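# Fold a table napkin diagonally into a flat triangle

## Task

Fold the napkin lying on the table once along its diagonal so it becomes a flat triangle. The two corners brought together must line up within about a thumb's width. Its corners and both layers must be smoothed out to full size and lie flat apart from the crease, with the whole napkin inside the table's edge. The robot must not tip over or finish leaning. Everything must settle shortly after the end. Finally release the napkin and move the hand away from it.

## Robot and tools

ROBOT. A Hello Robot Stretch 4 with one arm: an omni-wheel base, a lift that slides up a mast, a telescoping arm reaching forward, a three-axis wrist (yaw, pitch, roll) and a five-finger hand. It is about 1.6 m tall, and the base rim lies within 0.23 m of the base origin.

FRAMES. Base frame: origin on the floor below the base centre, x forward, y left, z up, in metres. hand_pose is reported in this frame for the hand point, 0.045 m in front of the palm; the printed value may be slightly off. The odometry frame is the base frame where the scene began. base_odometry comes only from wheel rotation, so slip shows up as travel; heading is in rad, positive to the left. If turned_by_wheels and turned_by_imu disagree by more than about 0.1 rad over one move, the base likely slipped or hit something.

move. One action per call. Its arguments:
- base: a relative offset from where the base last measured itself, never a pose. {"translate_m": d} drives straight, forward positive, -2 to 2 m. {"strafe_m": d} slides sideways, left positive, -2 to 2 m. {"rotate_rad": d} spins in place, counter-clockwise positive, -3.2 to 3.2. translate_m and strafe_m may be combined for a straight diagonal; rotate_rad goes alone.
- joints: absolute targets by name, one set for the single arm. lift_m 0 to 1.2 (m, height); arm_m 0 to 0.55 (m, extension); wrist_yaw_rad -1.134 to 4.276 (0 ahead, positive left, 3.14 tucked back; above 3.4 the arm may obstruct); wrist_pitch_rad -1.117 to 4.259 (0 level, 1.57 pointing down); wrist_roll_rad -1.117 to 4.259 (0 palm up, 1.57 palm to the robot's right, 3.14 palm down). Fingers hand_little, hand_ring, hand_middle, hand_index, hand_thumb_bend: -1 curled to +1 straight. hand_thumb_turn: +1 beside the palm, -1 across from the fingers. hand_force_limit (-1 to 1) is a closing-force setting, roughly 0 N at -1 to 10 N at +1 (15 N for thumb motors). hand_speed (-0.96 to 1) scales finger speed, full from +0.48 up. Out-of-range joint targets are clipped to the limit and reported; other bad values are refused, and unknown keys make the call invalid.
- speeds: per-joint top speed (wrist axes, lift_m, arm_m) replacing pace. pace: "slow", "default", "fast" or "max".
- contact_limits: 0 (gentlest) to 1 for arm_m, lift_m, translate_m, strafe_m, rotate_rad, each given only alongside its own command; default 0.5. Even at 0 the arm needs a firm push to stop, so for light pressing use 0 and aim only 1 to 3 mm beyond first contact.
- end_of_arm: "enable_torque", sent alone, re-powers wrist motors that shut themselves off.
- cameras: list from head_camera, head_left_camera, head_right_camera, wrist_camera, or "all"; [] for none.
- blocking: true (default) returns when all motion has finished; false returns almost at once while motion continues; a later move overrides only what it names.
A move with no action just reports state and images.

wait(seconds 0 to 10) lets the scene run and returns state, early if pending moves finish. stop brakes all your running motions and re-brakes slack wheels. zoom_image(camera, region [x0, y0, x1, y1] in pixels, at most 504 by 504) enlarges part of the latest image. show_instructions shows the reference page. finished_scene ends the scene irreversibly; the napkin must already be folded and settled.

RESULTS. The "move" line reads "done" or the worst status. base_status and joint_status per motion: done, moving, off_target (stopped short, may still push), contact_stop (blocked; that motion goes slack), time_out (ran too long; target dropped), limit_stop_at_own_body, limit_stop_at_tilt (lean over 6 degrees; lift, arm and wheels go slack), torque_fault (wrist motor limp). Any uncommanded stop or a refused call cancels the remaining move, wait and finished_scene calls of that reply. on_its_own lists things the robot did by itself. base_tilt in degrees (forward and right positive). lidar_m: 12 distances in 30 degree sectors, first straight ahead, counter-clockwise; "-" is nothing seen or closer than 0.25 m; the table top registers. wrist_depth_mm: 7 by 7 grid of depths, 100 to 2000 mm, "-" unknown. motor_effort in percent, peak in brackets; servo_current in mA for the wrist. hand_stopped_by gives six words (little, ring, middle, index, thumb_bend, thumb_turn): moving, target, force, stalled, fault; the matching *_load_n values are fingertip forces in N, positive when pushed open.

HAND. Fingers run along the hand point's +z and sit 0.06 m behind it along -y; the palm faces +y. Motors only start when their target changes by 0.002 or more, and lock when they arrive or reach the force limit. Use hand_speed -0.94 or slower for a gentle pinch. The wrist camera sits behind the palm heel and can strike the table. With the palm down the wrist image is inverted.

CAMERAS. head_camera looks ahead and down from the mast top; turn the base to look elsewhere. The two head fisheyes look more steeply down and show the base and arm. wrist_camera looks along the palm.

CAUTIONS. Avoid self-collision: hand over the base with low lift, tilting the hand up while rolled, or yaw plus pitch below about -1.1. Do not ram the table or shove with the base while the hand touches something (wrist motors may cut out). Keep pushes light to avoid tipping. Don't drop or fling the cloth or overload fingers. The scene keeps running while you think. End with the hand open and lifted clear of the napkin.

Each tool is called after ">>>" as name(argument=value, ...) on one line, values as JSON.

Reference images:

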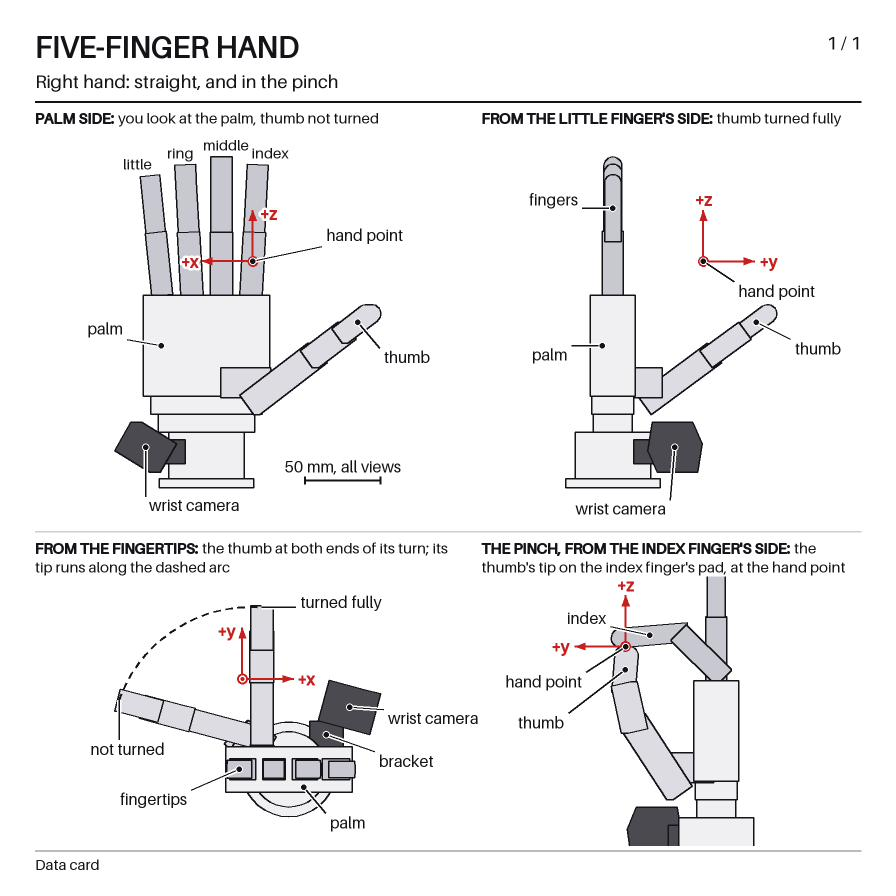

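## Session

>>> move(cameras=["all"])

Scene clock: 0.00 s.
base_odometry: x=+0.000 y=+0.000 heading=+0.000
turned_by_wheels: +0.000
turned_by_imu: +0.000
base_tilt: forward=-0.1 right=+0.3
lidar_m: 1.46 1.43 1.54 1.43 1.42 1.64 1.74 1.72 1.95 1.62 1.62 1.89
base_status: not commanded
joint_positions: lift_m=+0.164 arm_m=+0.002 wrist_yaw_rad=+3.204 wrist_pitch_rad=+0.003 wrist_roll_rad=+0.000 hand_little=+1.000 hand_ring=+1.000 hand_middle=+1.000 hand_index=+1.000 hand_thumb_turn=+1.000 hand_thumb_bend=+1.000 hand_force_limit=+0.000 hand_speed=-0.800
joint_status: not commanded
measured_speeds: all 0
hand_stopped_by: target,target,target,target,target,target
little_load_n: 0.0
ring_load_n: 0.0
middle_load_n: 0.0
index_load_n: 0.0
thumb_bend_load_n: 0.0
thumb_turn_load_n: 0.0
motor_effort: lift_m=+20 arm_m=+4 wheel_0=+0 wheel_1=-1 wheel_2=+0
servo_current: wrist_yaw_rad=26 wrist_pitch_rad=46 wrist_roll_rad=46
hand_pose: x=-0.0561 y=+0.1041 z=+0.4015 quat_wxyz=(-0.515, -0.516, +0.485, +0.483) (m; base frame)
wrist_depth_mm: - 130 130 - - - - / - 112 131 - - - - / - 115 158 - - - - / 133 132 189 - - - - / 211 - - 1708 - - - / 219 1205 135 132 1336 - - / 219 878 - - - - -
pictures: head_camera, head_left_camera, head_right_camera, wrist_camera

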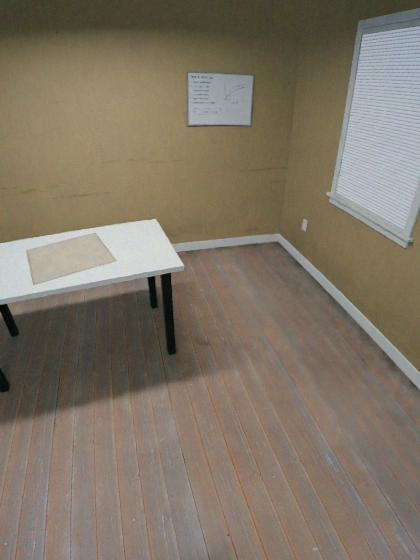

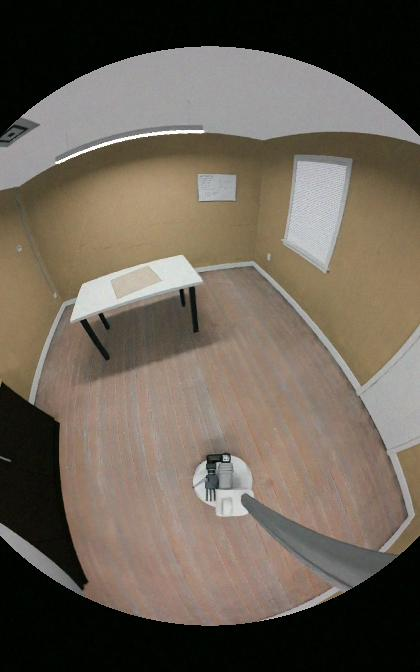

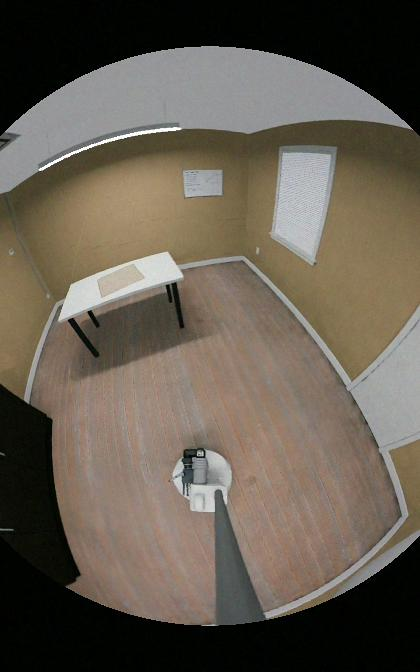

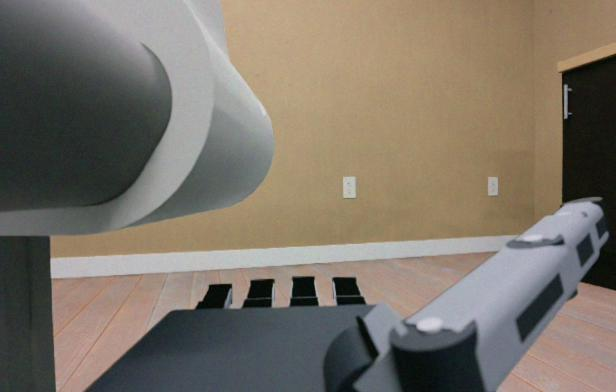

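>>> zoom_image(camera="head_camera", region=[0, 200, 200, 400])

>>> zoom_image(camera="head_left_camera", region=[150, 420, 300, 570])

Scaled by 2.520 from the camera's 420x560 image, which has a finer 1200x1600 frame.

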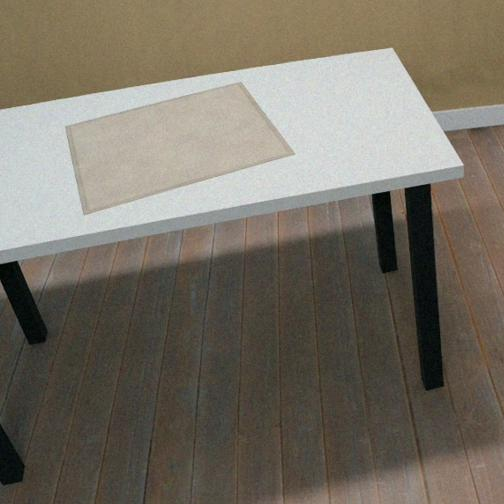

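Scaled by 3.360 from the camera's 420x672 image, which has a finer 600x960 frame.

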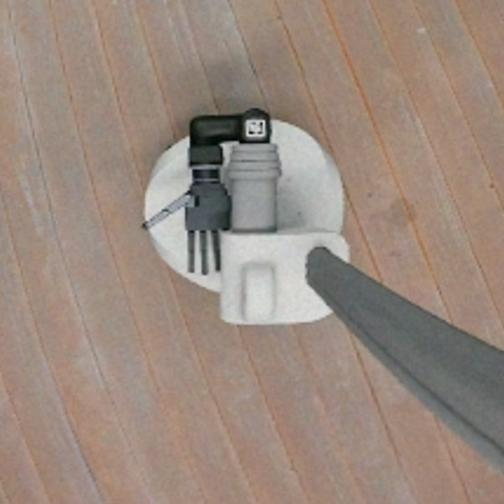

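>>> move(joints={"lift_m": 0.8})

>>> move(joints={"wrist_yaw_rad": 0.0, "arm_m": 0.1}, cameras=["all"])

Scene clock: 7.80 s.
move: done
base_odometry: x=+0.000 y=+0.000 heading=+0.000
turned_by_wheels: +0.000
turned_by_imu: +0.001
base_tilt: forward=-0.4 right=+0.3
lidar_m: 1.48 1.43 1.56 1.43 1.43 1.61 1.70 1.73 1.97 1.63 1.61 1.88
base_status: not commanded
joint_positions: lift_m=+0.800 arm_m=+0.002 wrist_yaw_rad=+3.204 wrist_pitch_rad=+0.003 wrist_roll_rad=+0.000 hand_little=+1.000 hand_ring=+1.000 hand_middle=+1.000 hand_index=+1.000 hand_thumb_turn=+1.000 hand_thumb_bend=+1.000 hand_force_limit=+0.000 hand_speed=-0.800
joint_status: all done
measured_speeds: all 0
hand_stopped_by: target,target,target,target,target,target
little_load_n: 0.0
ring_load_n: 0.0
middle_load_n: 0.0
index_load_n: 0.0
thumb_bend_load_n: 0.0
thumb_turn_load_n: 0.0
motor_effort: lift_m=+23(30) arm_m=+4(4) wheel_0=+0(1) wheel_1=+0(1) wheel_2=+0(0)
servo_current: wrist_yaw_rad=46(65) wrist_pitch_rad=46(65) wrist_roll_rad=46(52)
hand_pose: x=-0.0561 y=+0.1041 z=+1.0374 quat_wxyz=(-0.515, -0.516, +0.485, +0.483) (m; base frame)
wrist_depth_mm: - 131 - - - - - / - 120 131 - - - - / - 116 160 - - - - / 113 133 191 - - - - / 212 - - - - - - / 211 - 123 133 - - - / 212 - - - - - -
pictures: none

Scene clock: 10.20 s.
move: done
base_odometry: x=+0.000 y=+0.000 heading=+0.000
turned_by_wheels: +0.000
turned_by_imu: +0.001
base_tilt: forward=-0.2 right=+0.5
lidar_m: 1.48 1.42 1.57 1.40 1.43 1.62 1.73 1.68 1.95 1.63 1.61 1.87
base_status: not commanded
joint_positions: lift_m=+0.800 arm_m=+0.100 wrist_yaw_rad=+0.002 wrist_pitch_rad=+0.003 wrist_roll_rad=+0.000 hand_little=+1.000 hand_ring=+1.000 hand_middle=+1.000 hand_index=+1.000 hand_thumb_turn=+1.000 hand_thumb_bend=+1.000 hand_force_limit=+0.000 hand_speed=-0.800
joint_status: all done
measured_speeds: all 0
hand_stopped_by: target,target,target,target,target,target
little_load_n: 0.0
ring_load_n: 0.0
middle_load_n: 0.0
index_load_n: 0.0
thumb_bend_load_n: 0.0
thumb_turn_load_n: 0.0
motor_effort: lift_m=+23(24) arm_m=+5(8) wheel_0=+0(1) wheel_1=-1(1) wheel_2=+0(1)
servo_current: wrist_yaw_rad=46(117) wrist_pitch_rad=46(59) wrist_roll_rad=59(59)
hand_pose: x=+0.4927 y=-0.1177 z=+1.0374 quat_wxyz=(+0.499, +0.500, +0.501, +0.500) (m; base frame)
wrist_depth_mm: - - - - - 1863 1499 / - - - - - 1863 1499 / - - - - - 1921 1537 / - - - - - 1921 1576 / - - - - - - - / - - 123 133 - - - / - - - - - - -
pictures: head_camera, head_left_camera, head_right_camera, wrist_camera

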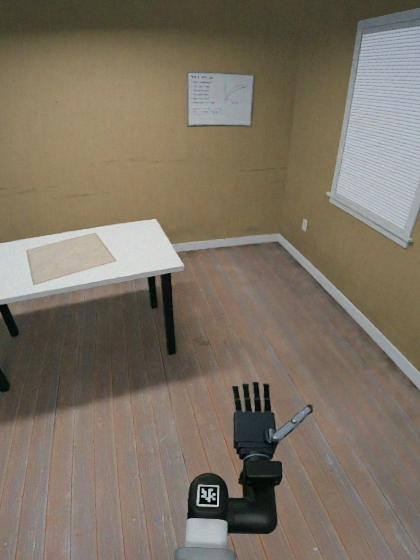

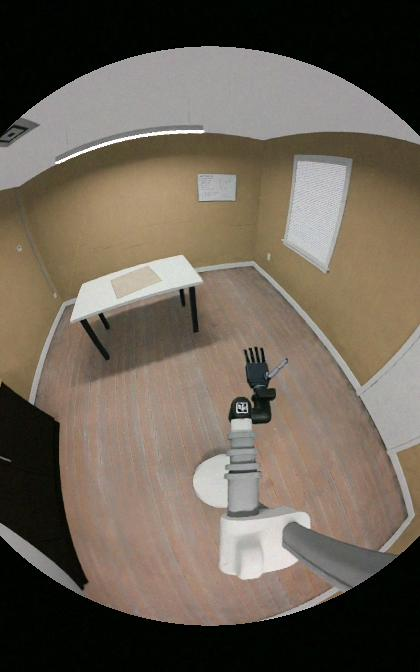

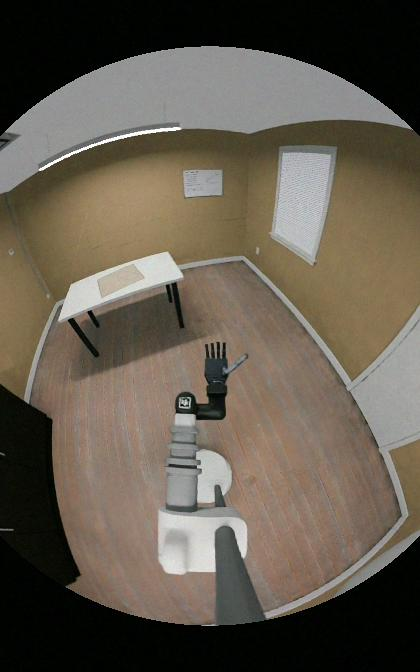

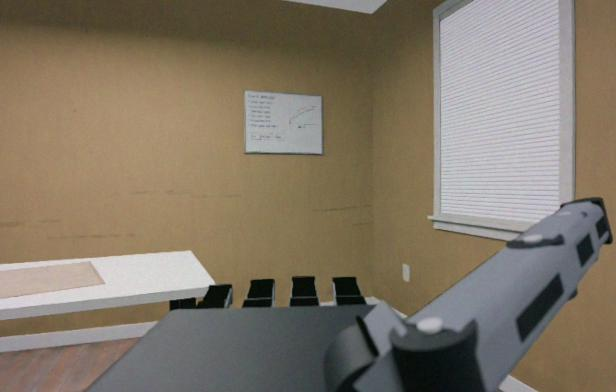

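>>> move(base={"translate_m": 0.4, "strafe_m": 1.0}, joints={"arm_m": 0.0})

>>> move(base={"rotate_rad": -0.45}, cameras=["all"])

Scene clock: 17.10 s.
move: done
base_odometry: x=+0.400 y=+1.000 heading=+0.000
turned_by_wheels: +0.000
turned_by_imu: +0.002
base_tilt: forward=-0.1 right=+0.4
lidar_m: 0.72 0.69 1.48 0.62 0.59 0.68 1.20 2.42 2.75 2.47 2.47 0.88
base_status: done
joint_positions: lift_m=+0.800 arm_m=+0.002 wrist_yaw_rad=+0.002 wrist_pitch_rad=+0.003 wrist_roll_rad=+0.000 hand_little=+1.000 hand_ring=+1.000 hand_middle=+1.000 hand_index=+1.000 hand_thumb_turn=+1.000 hand_thumb_bend=+1.000 hand_force_limit=+0.000 hand_speed=-0.800
joint_status: all done
joint sent to its limit — arm_m, lower limit.
measured_speeds: all 0
hand_stopped_by: target,target,target,target,target,target
little_load_n: 0.0
ring_load_n: 0.0
middle_load_n: 0.0
index_load_n: 0.0
thumb_bend_load_n: 0.0
thumb_turn_load_n: 0.0
motor_effort: lift_m=+23(24) arm_m=-5(8) wheel_0=+0(8) wheel_1=+1(11) wheel_2=-1(6)
servo_current: wrist_yaw_rad=65(72) wrist_pitch_rad=46(59) wrist_roll_rad=52(59)
hand_pose: x=+0.3945 y=-0.1178 z=+1.0374 quat_wxyz=(+0.499, +0.500, +0.501, +0.500) (m; base frame)
wrist_depth_mm: - - - - - - - / - - - - - - - / - - - - - - - / - - - - - - - / - - - - - - - / - - 124 133 - - - / - - - - - - -
pictures: none

Scene clock: 18.33 s.
move: done
base_odometry: x=+0.400 y=+1.000 heading=-0.450
turned_by_wheels: -0.450
turned_by_imu: -0.453
base_tilt: forward=-0.2 right=+0.5
lidar_m: 0.86 0.68 0.68 1.41 0.58 0.59 0.75 1.39 2.44 2.82 2.46 2.46
base_status: done
joint_positions: lift_m=+0.800 arm_m=+0.002 wrist_yaw_rad=+0.002 wrist_pitch_rad=+0.003 wrist_roll_rad=+0.000 hand_little=+1.000 hand_ring=+1.000 hand_middle=+1.000 hand_index=+1.000 hand_thumb_turn=+1.000 hand_thumb_bend=+1.000 hand_force_limit=+0.000 hand_speed=-0.800
joint_status: not commanded
measured_speeds: all 0
hand_stopped_by: target,target,target,target,target,target
little_load_n: 0.0
ring_load_n: 0.0
middle_load_n: 0.0
index_load_n: 0.0
thumb_bend_load_n: 0.0
thumb_turn_load_n: 0.0
motor_effort: lift_m=+23(24) arm_m=-5(6) wheel_0=+2(8) wheel_1=+1(8) wheel_2=+1(8)
servo_current: wrist_yaw_rad=52(65) wrist_pitch_rad=39(59) wrist_roll_rad=39(59)
hand_pose: x=+0.3945 y=-0.1179 z=+1.0374 quat_wxyz=(+0.499, +0.500, +0.501, +0.500) (m; base frame)
wrist_depth_mm: - - - - - - 1863 / - - - - - - 1921 / - - - - - - 1921 / - - - - - - 1921 / - - - - - - - / - - 123 132 - - - / - - - - - - -
pictures: head_camera, head_left_camera, head_right_camera, wrist_camera

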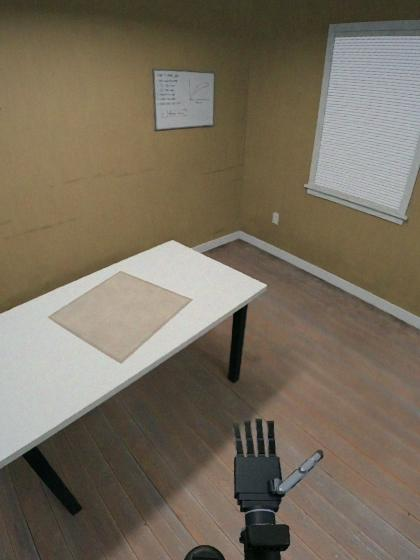

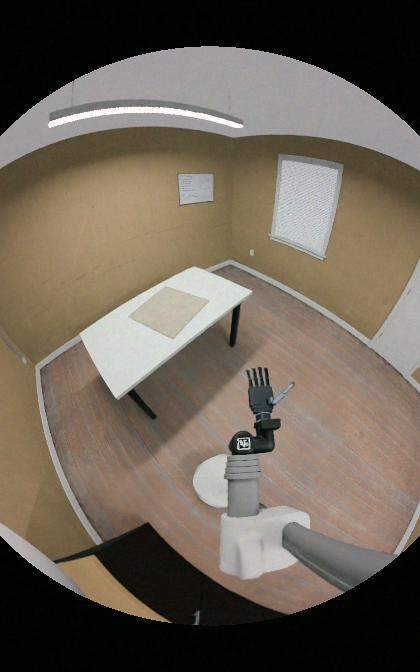

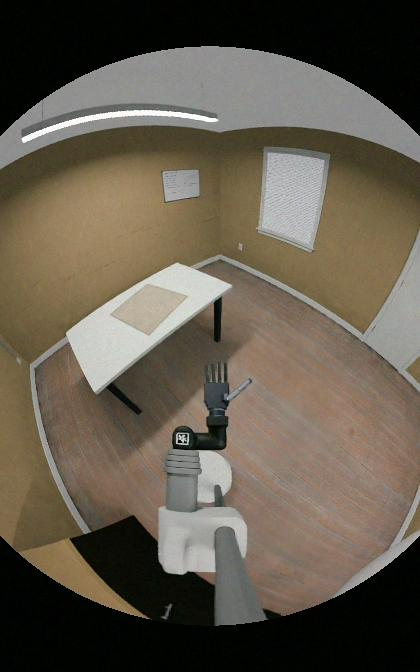

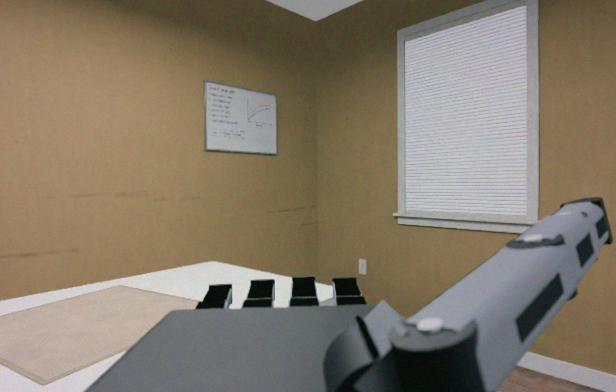

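>>> move(base={"rotate_rad": 0.22}, joints={"lift_m": 1.1, "wrist_pitch_rad": 1.57})

>>> move(base={"strafe_m": 0.23, "translate_m": 0.1}, joints={"arm_m": 0.3}, cameras=["all"])

Scene clock: 21.93 s.
move: done
base_odometry: x=+0.400 y=+1.000 heading=-0.230
turned_by_wheels: +0.220
turned_by_imu: +0.222
base_tilt: forward=-0.2 right=+0.4
lidar_m: 0.76 0.69 1.81 1.28 0.60 0.63 0.88 2.40 2.51 2.55 2.45 1.13
base_status: done
joint_positions: lift_m=+1.100 arm_m=+0.002 wrist_yaw_rad=+0.002 wrist_pitch_rad=+1.568 wrist_roll_rad=+0.000 hand_little=+1.000 hand_ring=+1.000 hand_middle=+1.000 hand_index=+1.000 hand_thumb_turn=+1.000 hand_thumb_bend=+1.000 hand_force_limit=+0.000 hand_speed=-0.800
joint_status: all done
measured_speeds: all 0
hand_stopped_by: target,target,target,target,target,target
little_load_n: 0.0
ring_load_n: 0.0
middle_load_n: 0.0
index_load_n: 0.0
thumb_bend_load_n: 0.0
thumb_turn_load_n: 0.0
motor_effort: lift_m=+23(27) arm_m=-5(6) wheel_0=+0(5) wheel_1=+0(6) wheel_2=+0(7)
servo_current: wrist_yaw_rad=52(72) wrist_pitch_rad=46(72) wrist_roll_rad=46(59)
hand_pose: x=+0.2338 y=-0.1181 z=+1.0566 quat_wxyz=(+0.001, +0.707, +0.708, +0.001) (m; base frame)
wrist_depth_mm: 1205 1205 1205 1205 1229 1205 1205 / 1205 1205 1205 1229 1205 1229 1205 / 1182 1205 1205 1229 1182 1205 1255 / 1205 1205 1182 1205 1205 1229 1229 / 1205 1205 991 1008 1205 1205 - / 1182 1229 135 132 1205 - - / 1182 1205 - - - - -
pictures: none

Scene clock: 24.20 s.
move: done
base_odometry: x=+0.550 y=+1.201 heading=-0.230
turned_by_wheels: +0.000
turned_by_imu: +0.000
base_tilt: forward=-0.1 right=+0.4
lidar_m: 0.50 0.47 1.57 1.13 0.53 0.48 0.67 1.95 2.72 2.72 2.60 0.78
base_status: done
joint_positions: lift_m=+1.100 arm_m=+0.300 wrist_yaw_rad=+0.002 wrist_pitch_rad=+1.568 wrist_roll_rad=+0.000 hand_little=+1.000 hand_ring=+1.000 hand_middle=+1.000 hand_index=+1.000 hand_thumb_turn=+1.000 hand_thumb_bend=+1.000 hand_force_limit=+0.000 hand_speed=-0.800
joint_status: all done
measured_speeds: all 0
hand_stopped_by: target,target,target,target,target,target
little_load_n: 0.0
ring_load_n: 0.0
middle_load_n: 0.0
index_load_n: 0.0
thumb_bend_load_n: 0.0
thumb_turn_load_n: 0.0
motor_effort: lift_m=+23(23) arm_m=+5(8) wheel_0=-1(9) wheel_1=+0(10) wheel_2=-1(7)
servo_current: wrist_yaw_rad=59(72) wrist_pitch_rad=46(59) wrist_roll_rad=39(52)
hand_pose: x=+0.5318 y=-0.1181 z=+1.0566 quat_wxyz=(+0.001, +0.707, +0.708, +0.001) (m; base frame)
wrist_depth_mm: - - - - 1229 1205 1205 / - - - 1205 1182 1229 1205 / - - 1205 1205 1205 1205 1229 / - 1182 1205 1182 1229 1205 1229 / 1205 1205 1205 1229 1205 1205 - / 1182 1205 135 132 1255 - - / 1182 1182 - - - - -
pictures: head_camera, head_left_camera, head_right_camera, wrist_camera

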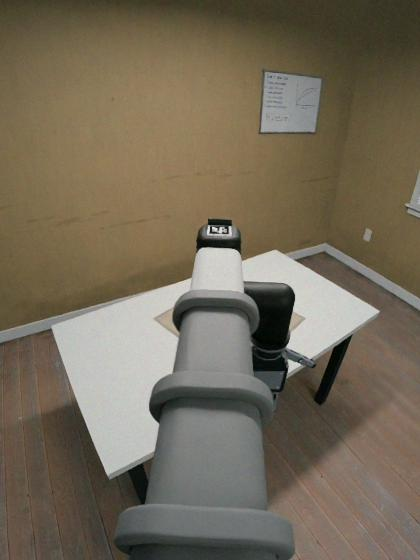

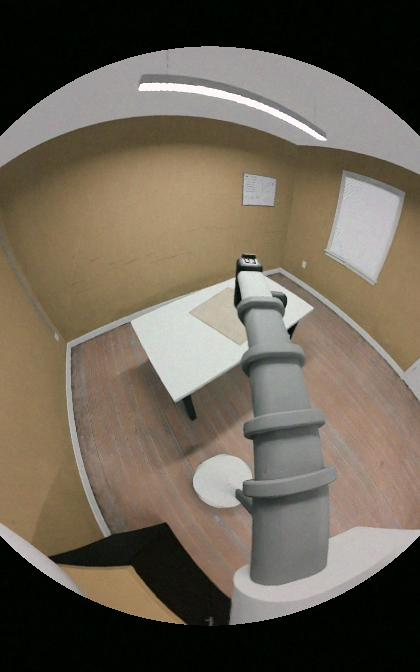

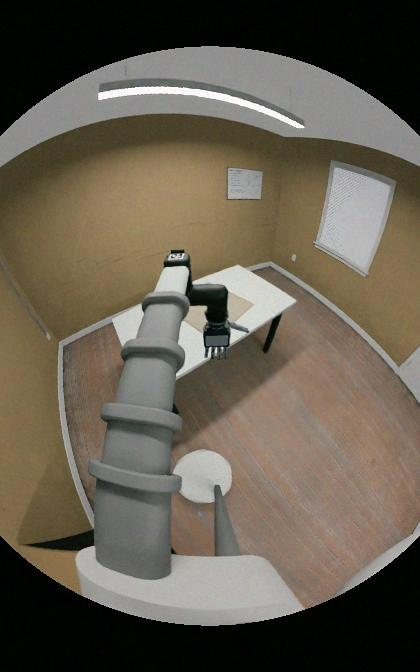

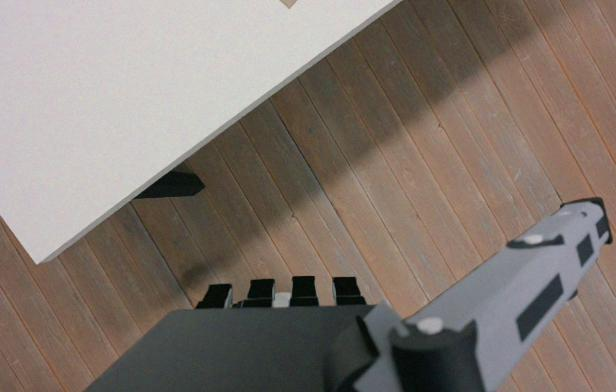

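>>> move(joints={"arm_m": 0.54}, cameras=["wrist_camera", "head_camera", "head_right_camera"])

Scene clock: 26.43 s.
move: done
base_odometry: x=+0.550 y=+1.201 heading=-0.230
turned_by_wheels: +0.000
turned_by_imu: +0.000
base_tilt: forward=-0.1 right=+0.4
lidar_m: 0.53 0.48 1.58 1.15 0.53 0.49 0.66 1.99 2.71 2.70 2.59 0.79
base_status: not commanded
joint_positions: lift_m=+1.100 arm_m=+0.540 wrist_yaw_rad=+0.002 wrist_pitch_rad=+1.568 wrist_roll_rad=+0.000 hand_little=+1.000 hand_ring=+1.000 hand_middle=+1.000 hand_index=+1.000 hand_thumb_turn=+1.000 hand_thumb_bend=+1.000 hand_force_limit=+0.000 hand_speed=-0.800
joint_status: all done
measured_speeds: all 0
hand_stopped_by: target,target,target,target,target,target
little_load_n: 0.0
ring_load_n: 0.0
middle_load_n: 0.0
index_load_n: 0.0
thumb_bend_load_n: 0.0
thumb_turn_load_n: 0.0
motor_effort: lift_m=+23(23) arm_m=+6(8) wheel_0=-1(2) wheel_1=+0(1) wheel_2=-1(1)
servo_current: wrist_yaw_rad=46(72) wrist_pitch_rad=52(52) wrist_roll_rad=52(59)
hand_pose: x=+0.7718 y=-0.1181 z=+1.0566 quat_wxyz=(+0.001, +0.707, +0.708, +0.001) (m; base frame)
wrist_depth_mm: - - - - - - - / - - - - - - 1205 / - - - - - 1205 1205 / - - - - 1182 1205 1229 / - - - 1229 1205 1229 - / - - 123 132 1229 - - / - - - - - - -
pictures: head_camera, head_right_camera, wrist_camera

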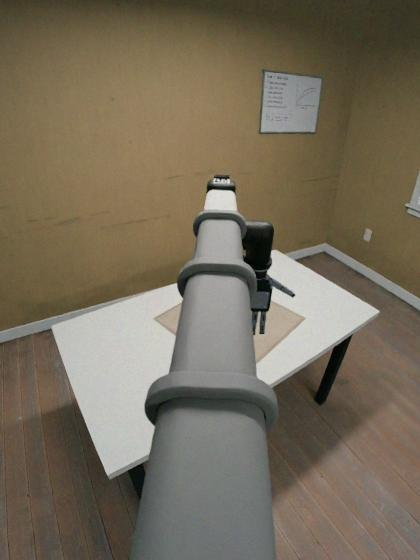

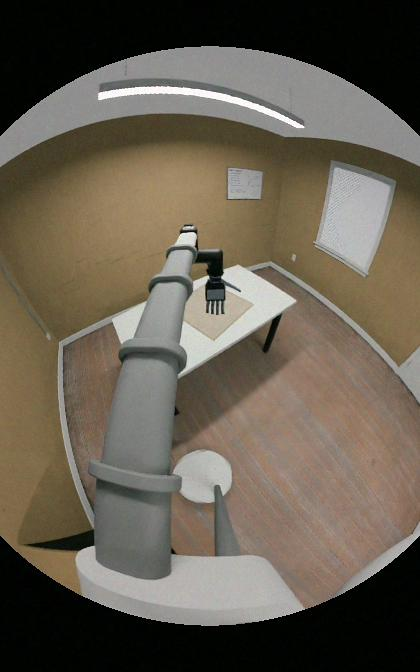

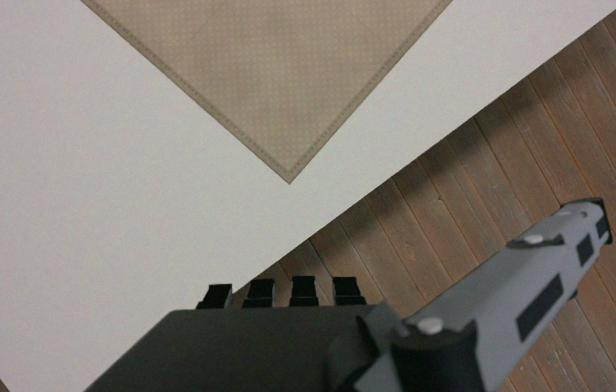

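>>> move(base={"rotate_rad": 0.064}, joints={"arm_m": 0.35, "lift_m": 0.95, "wrist_roll_rad": 3.14, "wrist_pitch_rad": 0.4, "hand_thumb_turn": -1.0, "hand_index": 0.0, "hand_middle": 0.0})

>>> move(joints={"hand_thumb_bend": 0.1}, cameras=["wrist_camera", "head_right_camera"])

Scene clock: 33.03 s.
move: done
base_odometry: x=+0.550 y=+1.201 heading=-0.166
turned_by_wheels: +0.064
turned_by_imu: +0.066
base_tilt: forward=-0.1 right=+0.4
lidar_m: 0.50 0.48 1.52 1.12 0.46 0.49 0.73 2.64 2.75 2.68 2.61 0.78
base_status: done
joint_positions: lift_m=+0.950 arm_m=+0.350 wrist_yaw_rad=+0.002 wrist_pitch_rad=+0.409 wrist_roll_rad=+3.138 hand_little=+1.000 hand_ring=+1.000 hand_middle=+0.000 hand_index=+0.000 hand_thumb_turn=-1.000 hand_thumb_bend=+1.000 hand_force_limit=+0.000 hand_speed=-0.800
joint_status: all done
measured_speeds: all 0
hand_stopped_by: target,target,target,target,target,target
little_load_n: 0.0
ring_load_n: 0.0
middle_load_n: 0.0
index_load_n: 0.0
thumb_bend_load_n: 0.0
thumb_turn_load_n: 0.0
motor_effort: lift_m=+15(22) arm_m=-5(8) wheel_0=-1(7) wheel_1=+0(7) wheel_2=-1(7)
servo_current: wrist_yaw_rad=46(72) wrist_pitch_rad=65(163) wrist_roll_rad=39(117)
hand_pose: x=+0.7003 y=-0.0565 z=+0.9851 quat_wxyz=(-0.388, +0.593, -0.590, +0.388) (m; base frame)
wrist_depth_mm: - - - - - - - / - - - - - - - / - - - - - - - / - - - - - - - / - - - 168 - - - / - - 135 133 - - - / - - - - - - -
pictures: none

Scene clock: 36.67 s.
move: done
base_odometry: x=+0.550 y=+1.201 heading=-0.166
turned_by_wheels: +0.000
turned_by_imu: +0.001
base_tilt: forward=-0.2 right=+0.4
lidar_m: 0.52 0.46 1.50 1.12 0.48 0.49 0.73 2.62 2.78 2.71 2.61 0.81
base_status: not commanded
joint_positions: lift_m=+0.950 arm_m=+0.350 wrist_yaw_rad=+0.002 wrist_pitch_rad=+0.409 wrist_roll_rad=+3.138 hand_little=+1.000 hand_ring=+1.000 hand_middle=+0.000 hand_index=+0.000 hand_thumb_turn=-1.000 hand_thumb_bend=+0.100 hand_force_limit=+0.000 hand_speed=-0.800
joint_status: all done
measured_speeds: all 0
hand_stopped_by: target,target,target,target,target,target
little_load_n: 0.0
ring_load_n: 0.0
middle_load_n: 0.0
index_load_n: 0.0
thumb_bend_load_n: 0.0
thumb_turn_load_n: 0.0
motor_effort: lift_m=+15(15) arm_m=-5(6) wheel_0=-1(2) wheel_1=-1(1) wheel_2=-1(1)
servo_current: wrist_yaw_rad=59(72) wrist_pitch_rad=59(78) wrist_roll_rad=39(59)
hand_pose: x=+0.7003 y=-0.0565 z=+0.9851 quat_wxyz=(-0.388, +0.593, -0.590, +0.388) (m; base frame)
wrist_depth_mm: - - - - - - - / - - - - - - - / - - - - - - - / - - - - - - - / - - - 167 - - - / - - 135 134 - - - / - - - - - - -
pictures: head_right_camera, wrist_camera

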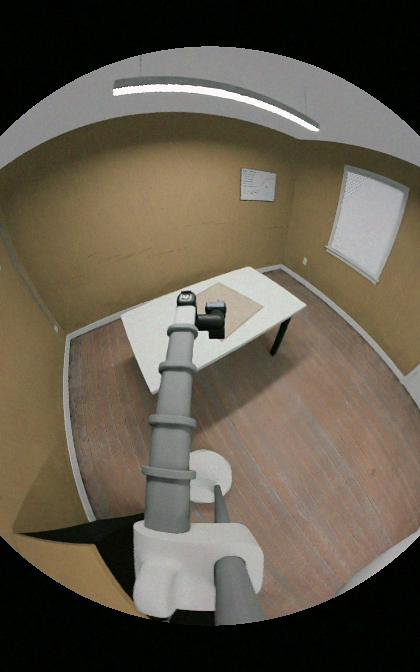

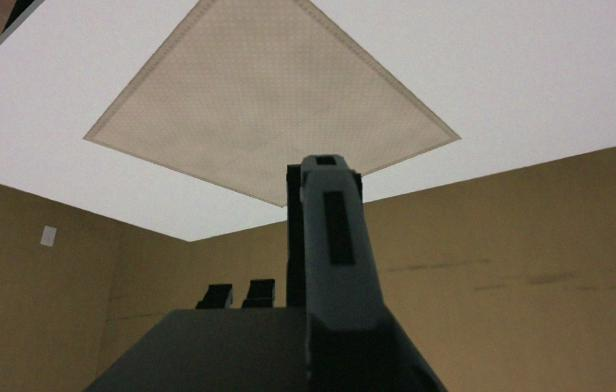

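>>> zoom_image(camera="wrist_camera", region=[180, 120, 432, 320])

Scaled by 2.000.

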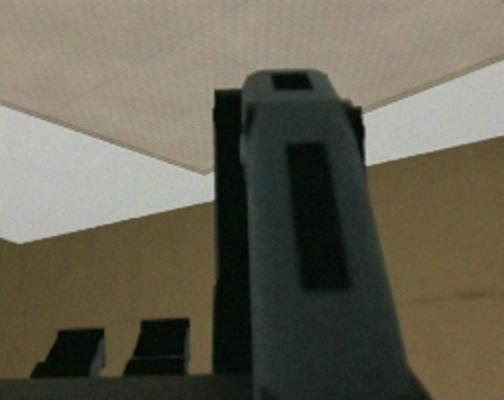

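>>> move(base={"translate_m": 0.405, "strafe_m": -0.163}, joints={"arm_m": 0.05, "lift_m": 1.1})

>>> move(base={"rotate_rad": 0.563}, joints={"wrist_yaw_rad": -0.563, "wrist_pitch_rad": 1.57, "wrist_roll_rad": 0.0})

>>> move(joints={"arm_m": 0.2}, cameras=["all"])

Scene clock: 42.47 s.
move: done
base_odometry: x=+0.922 y=+0.973 heading=-0.166
turned_by_wheels: +0.000
turned_by_imu: +0.000
base_tilt: forward=-0.2 right=+0.5
lidar_m: 0.25 0.25 0.25 0.30 1.37 0.88 1.17 2.88 3.07 2.34 2.25 0.40
base_status: done
joint_positions: lift_m=+1.100 arm_m=+0.050 wrist_yaw_rad=+0.002 wrist_pitch_rad=+0.409 wrist_roll_rad=+3.138 hand_little=+1.000 hand_ring=+1.000 hand_middle=+0.000 hand_index=+0.000 hand_thumb_turn=-1.000 hand_thumb_bend=+0.100 hand_force_limit=+0.000 hand_speed=-0.800
joint_status: all done
measured_speeds: all 0
hand_stopped_by: target,target,target,target,target,target
little_load_n: 0.0
ring_load_n: 0.0
middle_load_n: 0.0
index_load_n: 0.0
thumb_bend_load_n: 0.0
thumb_turn_load_n: 0.0
motor_effort: lift_m=+23(27) arm_m=-5(9) wheel_0=+1(10) wheel_1=+1(5) wheel_2=+1(11)
servo_current: wrist_yaw_rad=39(72) wrist_pitch_rad=59(72) wrist_roll_rad=39(59)
hand_pose: x=+0.4004 y=-0.0565 z=+1.1346 quat_wxyz=(-0.388, +0.593, -0.590, +0.388) (m; base frame)
wrist_depth_mm: - - - - - - - / 1708 - - - - - - / - - - - - - - / - - - - - - - / - - - - - - - / - - 135 134 - - - / - - - - - - -
pictures: none

Scene clock: 44.83 s.
move: done
base_odometry: x=+0.922 y=+0.973 heading=+0.397
turned_by_wheels: +0.562
turned_by_imu: +0.567
base_tilt: forward=-0.2 right=+0.4
lidar_m: 0.25 0.25 0.33 1.24 0.88 1.27 2.89 3.04 2.37 2.26 0.35 0.25
base_status: done
joint_positions: lift_m=+1.100 arm_m=+0.050 wrist_yaw_rad=-0.561 wrist_pitch_rad=+1.568 wrist_roll_rad=+0.002 hand_little=+1.000 hand_ring=+1.000 hand_middle=+0.000 hand_index=+0.000 hand_thumb_turn=-1.000 hand_thumb_bend=+0.100 hand_force_limit=+0.000 hand_speed=-0.800
joint_status: all done
measured_speeds: all 0
hand_stopped_by: target,target,target,target,target,target
little_load_n: 0.0
ring_load_n: 0.0
middle_load_n: 0.0
index_load_n: 0.0
thumb_bend_load_n: 0.0
thumb_turn_load_n: 0.0
motor_effort: lift_m=+23(24) arm_m=-5(6) wheel_0=-3(8) wheel_1=-1(6) wheel_2=-2(7)
servo_current: wrist_yaw_rad=52(98) wrist_pitch_rad=39(98) wrist_roll_rad=39(130)
hand_pose: x=+0.2096 y=-0.1326 z=+1.0567 quat_wxyz=(+0.001, +0.876, +0.483, +0.001) (m; base frame)
wrist_depth_mm: - - - - - 1229 1205 / - - - - 1205 1205 1205 / - - - - 1229 1182 1229 / - - - 1060 - 1182 1205 / - - 1229 991 - 1229 1229 / - 1229 135 134 - 1229 1205 / 1182 1205 - - - - 1255
pictures: none

Scene clock: 46.33 s.
move: done
base_odometry: x=+0.922 y=+0.973 heading=+0.397
turned_by_wheels: +0.000
turned_by_imu: +0.000
base_tilt: forward=-0.1 right=+0.5
lidar_m: 0.25 0.25 0.35 1.22 0.89 1.26 2.89 3.02 2.36 2.28 0.38 0.26
base_status: not commanded
joint_positions: lift_m=+1.100 arm_m=+0.200 wrist_yaw_rad=-0.561 wrist_pitch_rad=+1.568 wrist_roll_rad=+0.001 hand_little=+1.000 hand_ring=+1.000 hand_middle=+0.000 hand_index=+0.000 hand_thumb_turn=-1.000 hand_thumb_bend=+0.100 hand_force_limit=+0.000 hand_speed=-0.800
joint_status: all done
measured_speeds: all 0
hand_stopped_by: target,target,target,target,target,target
little_load_n: 0.0
ring_load_n: 0.0
middle_load_n: 0.0
index_load_n: 0.0
thumb_bend_load_n: 0.0
thumb_turn_load_n: 0.0
motor_effort: lift_m=+23(24) arm_m=+6(8) wheel_0=-3(3) wheel_1=-1(2) wheel_2=-2(2)
servo_current: wrist_yaw_rad=46(65) wrist_pitch_rad=39(59) wrist_roll_rad=33(52)
hand_pose: x=+0.3593 y=-0.1325 z=+1.0566 quat_wxyz=(+0.001, +0.875, +0.483, +0.001) (m; base frame)
wrist_depth_mm: - - - - - - - / - - - - - - - / - - - - - - 1205 / - - - - - 1205 1205 / - - - - - 1205 1205 / - - 123 134 - 1229 1229 / - - - - - - 1255
pictures: head_camera, head_left_camera, head_right_camera, wrist_camera

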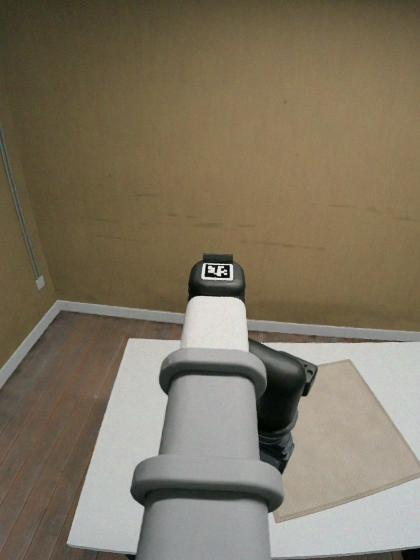

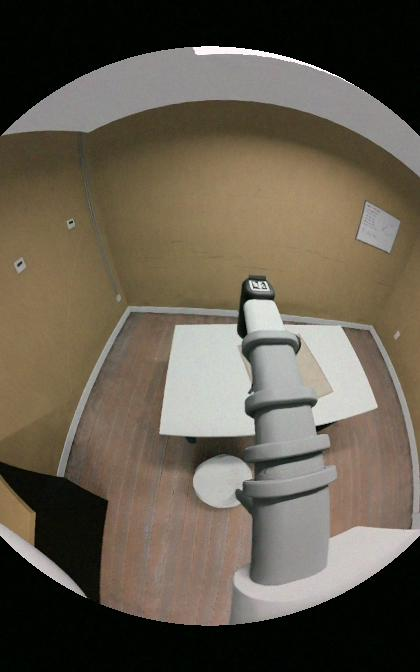

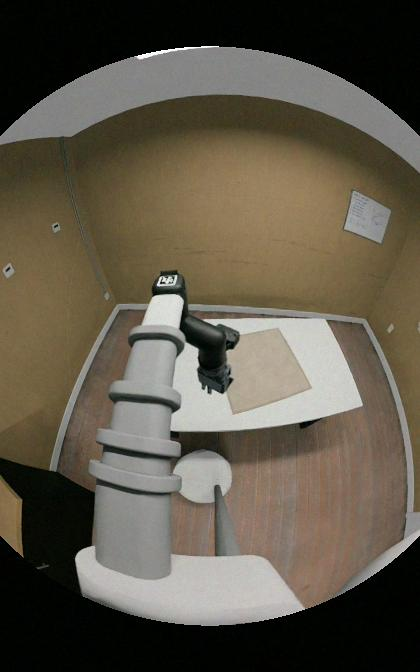

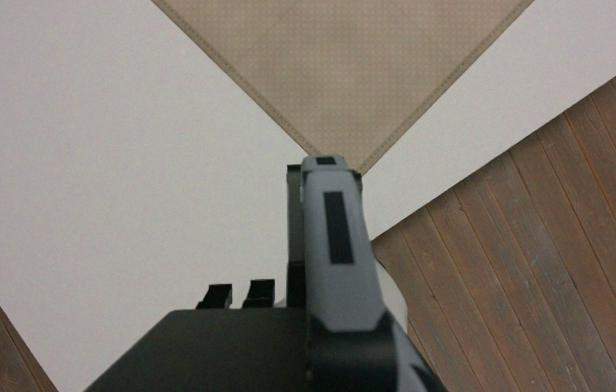

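>>> move(joints={"arm_m": 0.08}, cameras=["wrist_camera"])

>>> zoom_image(camera="wrist_camera", region=[200, 40, 400, 240])

Scene clock: 48.20 s.
move: done
base_odometry: x=+0.922 y=+0.973 heading=+0.397
turned_by_wheels: +0.000
turned_by_imu: +0.000
base_tilt: forward=-0.1 right=+0.5
lidar_m: 0.25 0.25 0.35 1.23 0.86 1.24 2.89 3.08 2.37 2.27 0.39 0.25
base_status: not commanded
joint_positions: lift_m=+1.100 arm_m=+0.080 wrist_yaw_rad=-0.561 wrist_pitch_rad=+1.568 wrist_roll_rad=+0.001 hand_little=+1.000 hand_ring=+1.000 hand_middle=+0.000 hand_index=+0.000 hand_thumb_turn=-1.000 hand_thumb_bend=+0.100 hand_force_limit=+0.000 hand_speed=-0.800
joint_status: all done
measured_speeds: all 0
hand_stopped_by: target,target,target,target,target,target
little_load_n: 0.0
ring_load_n: 0.0
middle_load_n: 0.0
index_load_n: 0.0
thumb_bend_load_n: 0.0
thumb_turn_load_n: 0.0
motor_effort: lift_m=+23(24) arm_m=-5(8) wheel_0=-2(3) wheel_1=-2(2) wheel_2=-2(2)
servo_current: wrist_yaw_rad=46(59) wrist_pitch_rad=46(59) wrist_roll_rad=46(52)
hand_pose: x=+0.2396 y=-0.1325 z=+1.0566 quat_wxyz=(+0.001, +0.875, +0.483, +0.001) (m; base frame)
wrist_depth_mm: - - - - - - 1229 / - - - - - 1229 1205 / - - - - 1205 1229 1205 / - - - - - 1205 1229 / - - 1205 1008 - 1205 1229 / - 1205 135 133 - 1229 1205 / 1205 1182 - - - - 1205
pictures: wrist_camera

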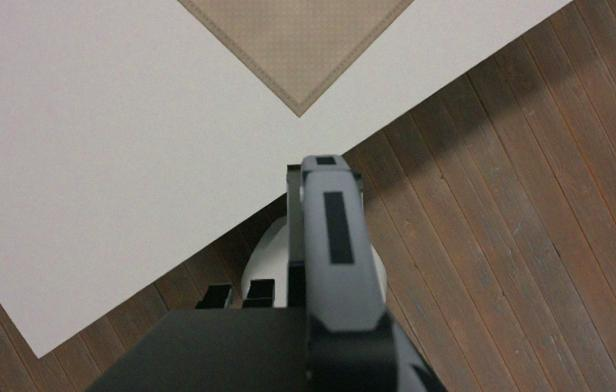

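Scaled by 2.520.

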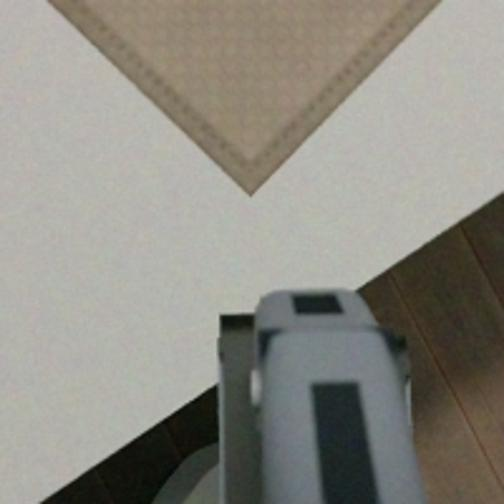

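>>> move(base={"strafe_m": 0.007}, joints={"arm_m": 0.056, "wrist_pitch_rad": 0.2, "wrist_roll_rad": 3.14, "wrist_yaw_rad": -0.563, "hand_thumb_bend": 0.2})

>>> move(joints={"lift_m": 0.7}, cameras=["all"])

Scene clock: 50.97 s.
move: done
base_odometry: x=+0.920 y=+0.980 heading=+0.397
turned_by_wheels: +0.000
turned_by_imu: +0.001
base_tilt: forward=-0.2 right=+0.4
lidar_m: 0.25 0.25 0.34 1.23 0.86 1.23 2.87 3.05 2.36 2.29 0.37 0.28
base_status: done
joint_positions: lift_m=+1.100 arm_m=+0.056 wrist_yaw_rad=-0.561 wrist_pitch_rad=+0.210 wrist_roll_rad=+3.138 hand_little=+1.000 hand_ring=+1.000 hand_middle=+0.000 hand_index=+0.000 hand_thumb_turn=-1.000 hand_thumb_bend=+0.200 hand_force_limit=+0.000 hand_speed=-0.800
joint_status: all done
measured_speeds: all 0
hand_stopped_by: target,target,target,target,target,target
little_load_n: -0.5
ring_load_n: 0.0
middle_load_n: 0.0
index_load_n: 0.0
thumb_bend_load_n: 0.0
thumb_turn_load_n: 0.5
motor_effort: lift_m=+23(23) arm_m=-5(8) wheel_0=+2(8) wheel_1=-1(7) wheel_2=+0(4)
servo_current: wrist_yaw_rad=26(78) wrist_pitch_rad=59(169) wrist_roll_rad=52(124)
hand_pose: x=+0.3696 y=-0.1566 z=+1.1728 quat_wxyz=(-0.303, +0.377, -0.680, +0.551) (m; base frame)
wrist_depth_mm: - - - - - - - / - - - - - - - / - - - - - - - / - - - - - - - / - - - - - - - / - - 135 134 - - - / - - - - - - -
pictures: none

Scene clock: 53.60 s.
move: done
base_odometry: x=+0.920 y=+0.980 heading=+0.397
turned_by_wheels: +0.000
turned_by_imu: +0.001
base_tilt: forward=-0.2 right=+0.3
lidar_m: 0.25 0.25 0.34 1.24 0.89 1.23 2.89 3.06 2.36 2.29 0.36 0.28
base_status: not commanded
joint_positions: lift_m=+0.700 arm_m=+0.056 wrist_yaw_rad=-0.561 wrist_pitch_rad=+0.209 wrist_roll_rad=+3.138 hand_little=+1.000 hand_ring=+1.000 hand_middle=+0.000 hand_index=+0.000 hand_thumb_turn=-1.000 hand_thumb_bend=+0.200 hand_force_limit=+0.000 hand_speed=-0.800
joint_status: all done
measured_speeds: all 0
hand_stopped_by: target,target,target,target,target,target
little_load_n: 0.0
ring_load_n: 0.0
middle_load_n: 0.0
index_load_n: 0.0
thumb_bend_load_n: 0.0
thumb_turn_load_n: 0.0
motor_effort: lift_m=+15(21) arm_m=-5(6) wheel_0=+1(2) wheel_1=-1(2) wheel_2=+0(0)
servo_current: wrist_yaw_rad=52(72) wrist_pitch_rad=65(78) wrist_roll_rad=46(59)
hand_pose: x=+0.3696 y=-0.1567 z=+0.7735 quat_wxyz=(-0.303, +0.377, -0.679, +0.551) (m; base frame)
wrist_depth_mm: - - - - - - - / - - - - - - - / - - - - - - - / - - - - - - - / - - - - - - - / - - 135 134 - - - / - - - - - - -
pictures: head_camera, head_left_camera, head_right_camera, wrist_camera

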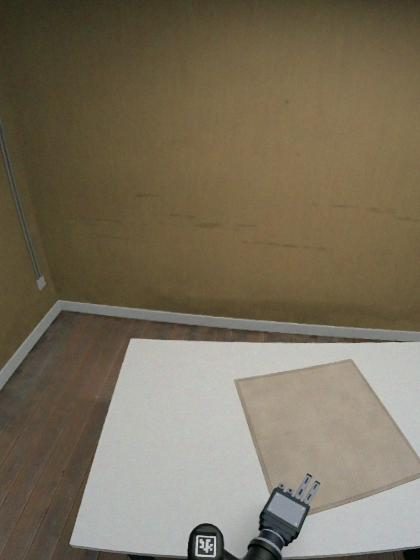

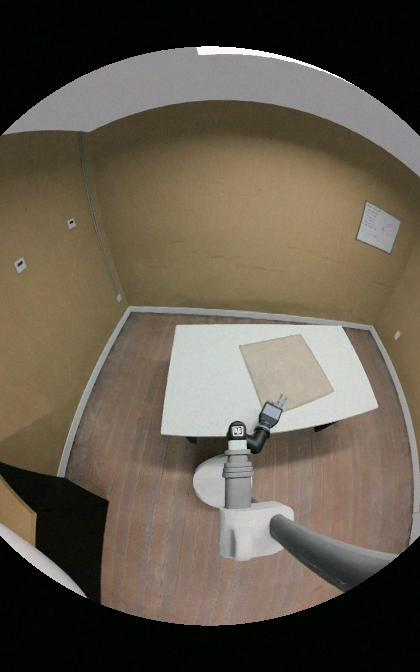

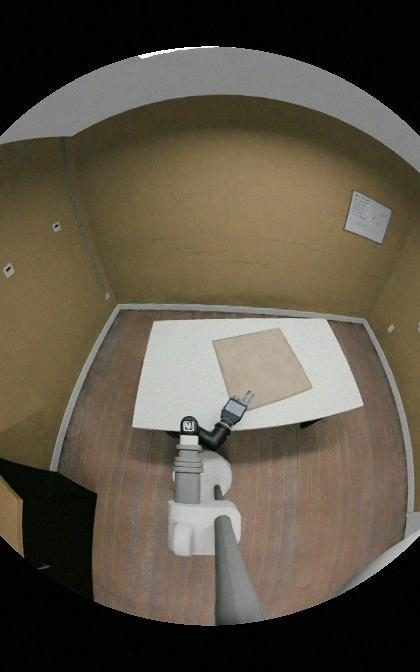

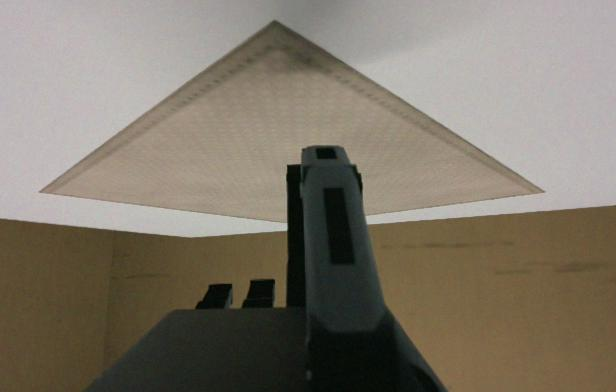

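>>> move(base={"strafe_m": -0.015}, joints={"arm_m": 0.047, "lift_m": 0.668}, pace="slow", contact_limits={"lift_m": 0.1}, cameras=["wrist_camera", "head_camera"])

>>> zoom_image(camera="head_camera", region=[220, 430, 350, 560])

Scene clock: 55.80 s.
move: done
base_odometry: x=+0.925 y=+0.966 heading=+0.397
turned_by_wheels: +0.000
turned_by_imu: +0.000
base_tilt: forward=-0.1 right=+0.4
lidar_m: 0.25 0.25 0.36 1.23 0.90 1.26 2.89 3.05 2.34 2.26 0.36 0.26
base_status: done
joint_positions: lift_m=+0.668 arm_m=+0.047 wrist_yaw_rad=-0.561 wrist_pitch_rad=+0.209 wrist_roll_rad=+3.138 hand_little=+1.000 hand_ring=+1.000 hand_middle=+0.000 hand_index=+0.000 hand_thumb_turn=-1.000 hand_thumb_bend=+0.200 hand_force_limit=+0.000 hand_speed=-0.800
joint_status: all done
measured_speeds: all 0
hand_stopped_by: target,target,target,target,target,target
little_load_n: 0.0
ring_load_n: 0.0
middle_load_n: 0.0
index_load_n: 0.0
thumb_bend_load_n: 0.0
thumb_turn_load_n: 0.0
motor_effort: lift_m=+15(16) arm_m=-6(8) wheel_0=+3(7) wheel_1=-3(8) wheel_2=+0(3)
servo_current: wrist_yaw_rad=52(72) wrist_pitch_rad=72(72) wrist_roll_rad=39(52)
contact_limits: lift_m 0.1
hand_pose: x=+0.3607 y=-0.1567 z=+0.7415 quat_wxyz=(-0.303, +0.377, -0.679, +0.551) (m; base frame)
wrist_depth_mm: 113 108 108 109 114 108 - / 125 126 127 128 127 127 - / - - - - - - - / - - - - - - - / - - - - - - - / - - 134 133 - - - / - - - - - - -
pictures: head_camera, wrist_camera

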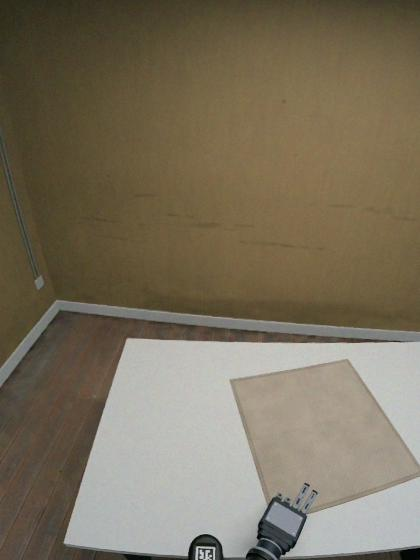

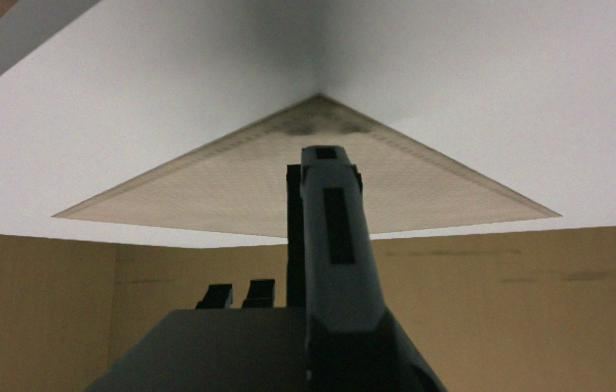

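Scaled by 3.877 from the camera's 420x560 image, which has a finer 1200x1600 frame.

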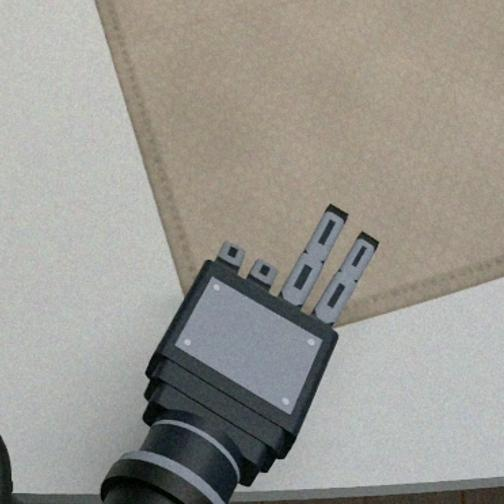

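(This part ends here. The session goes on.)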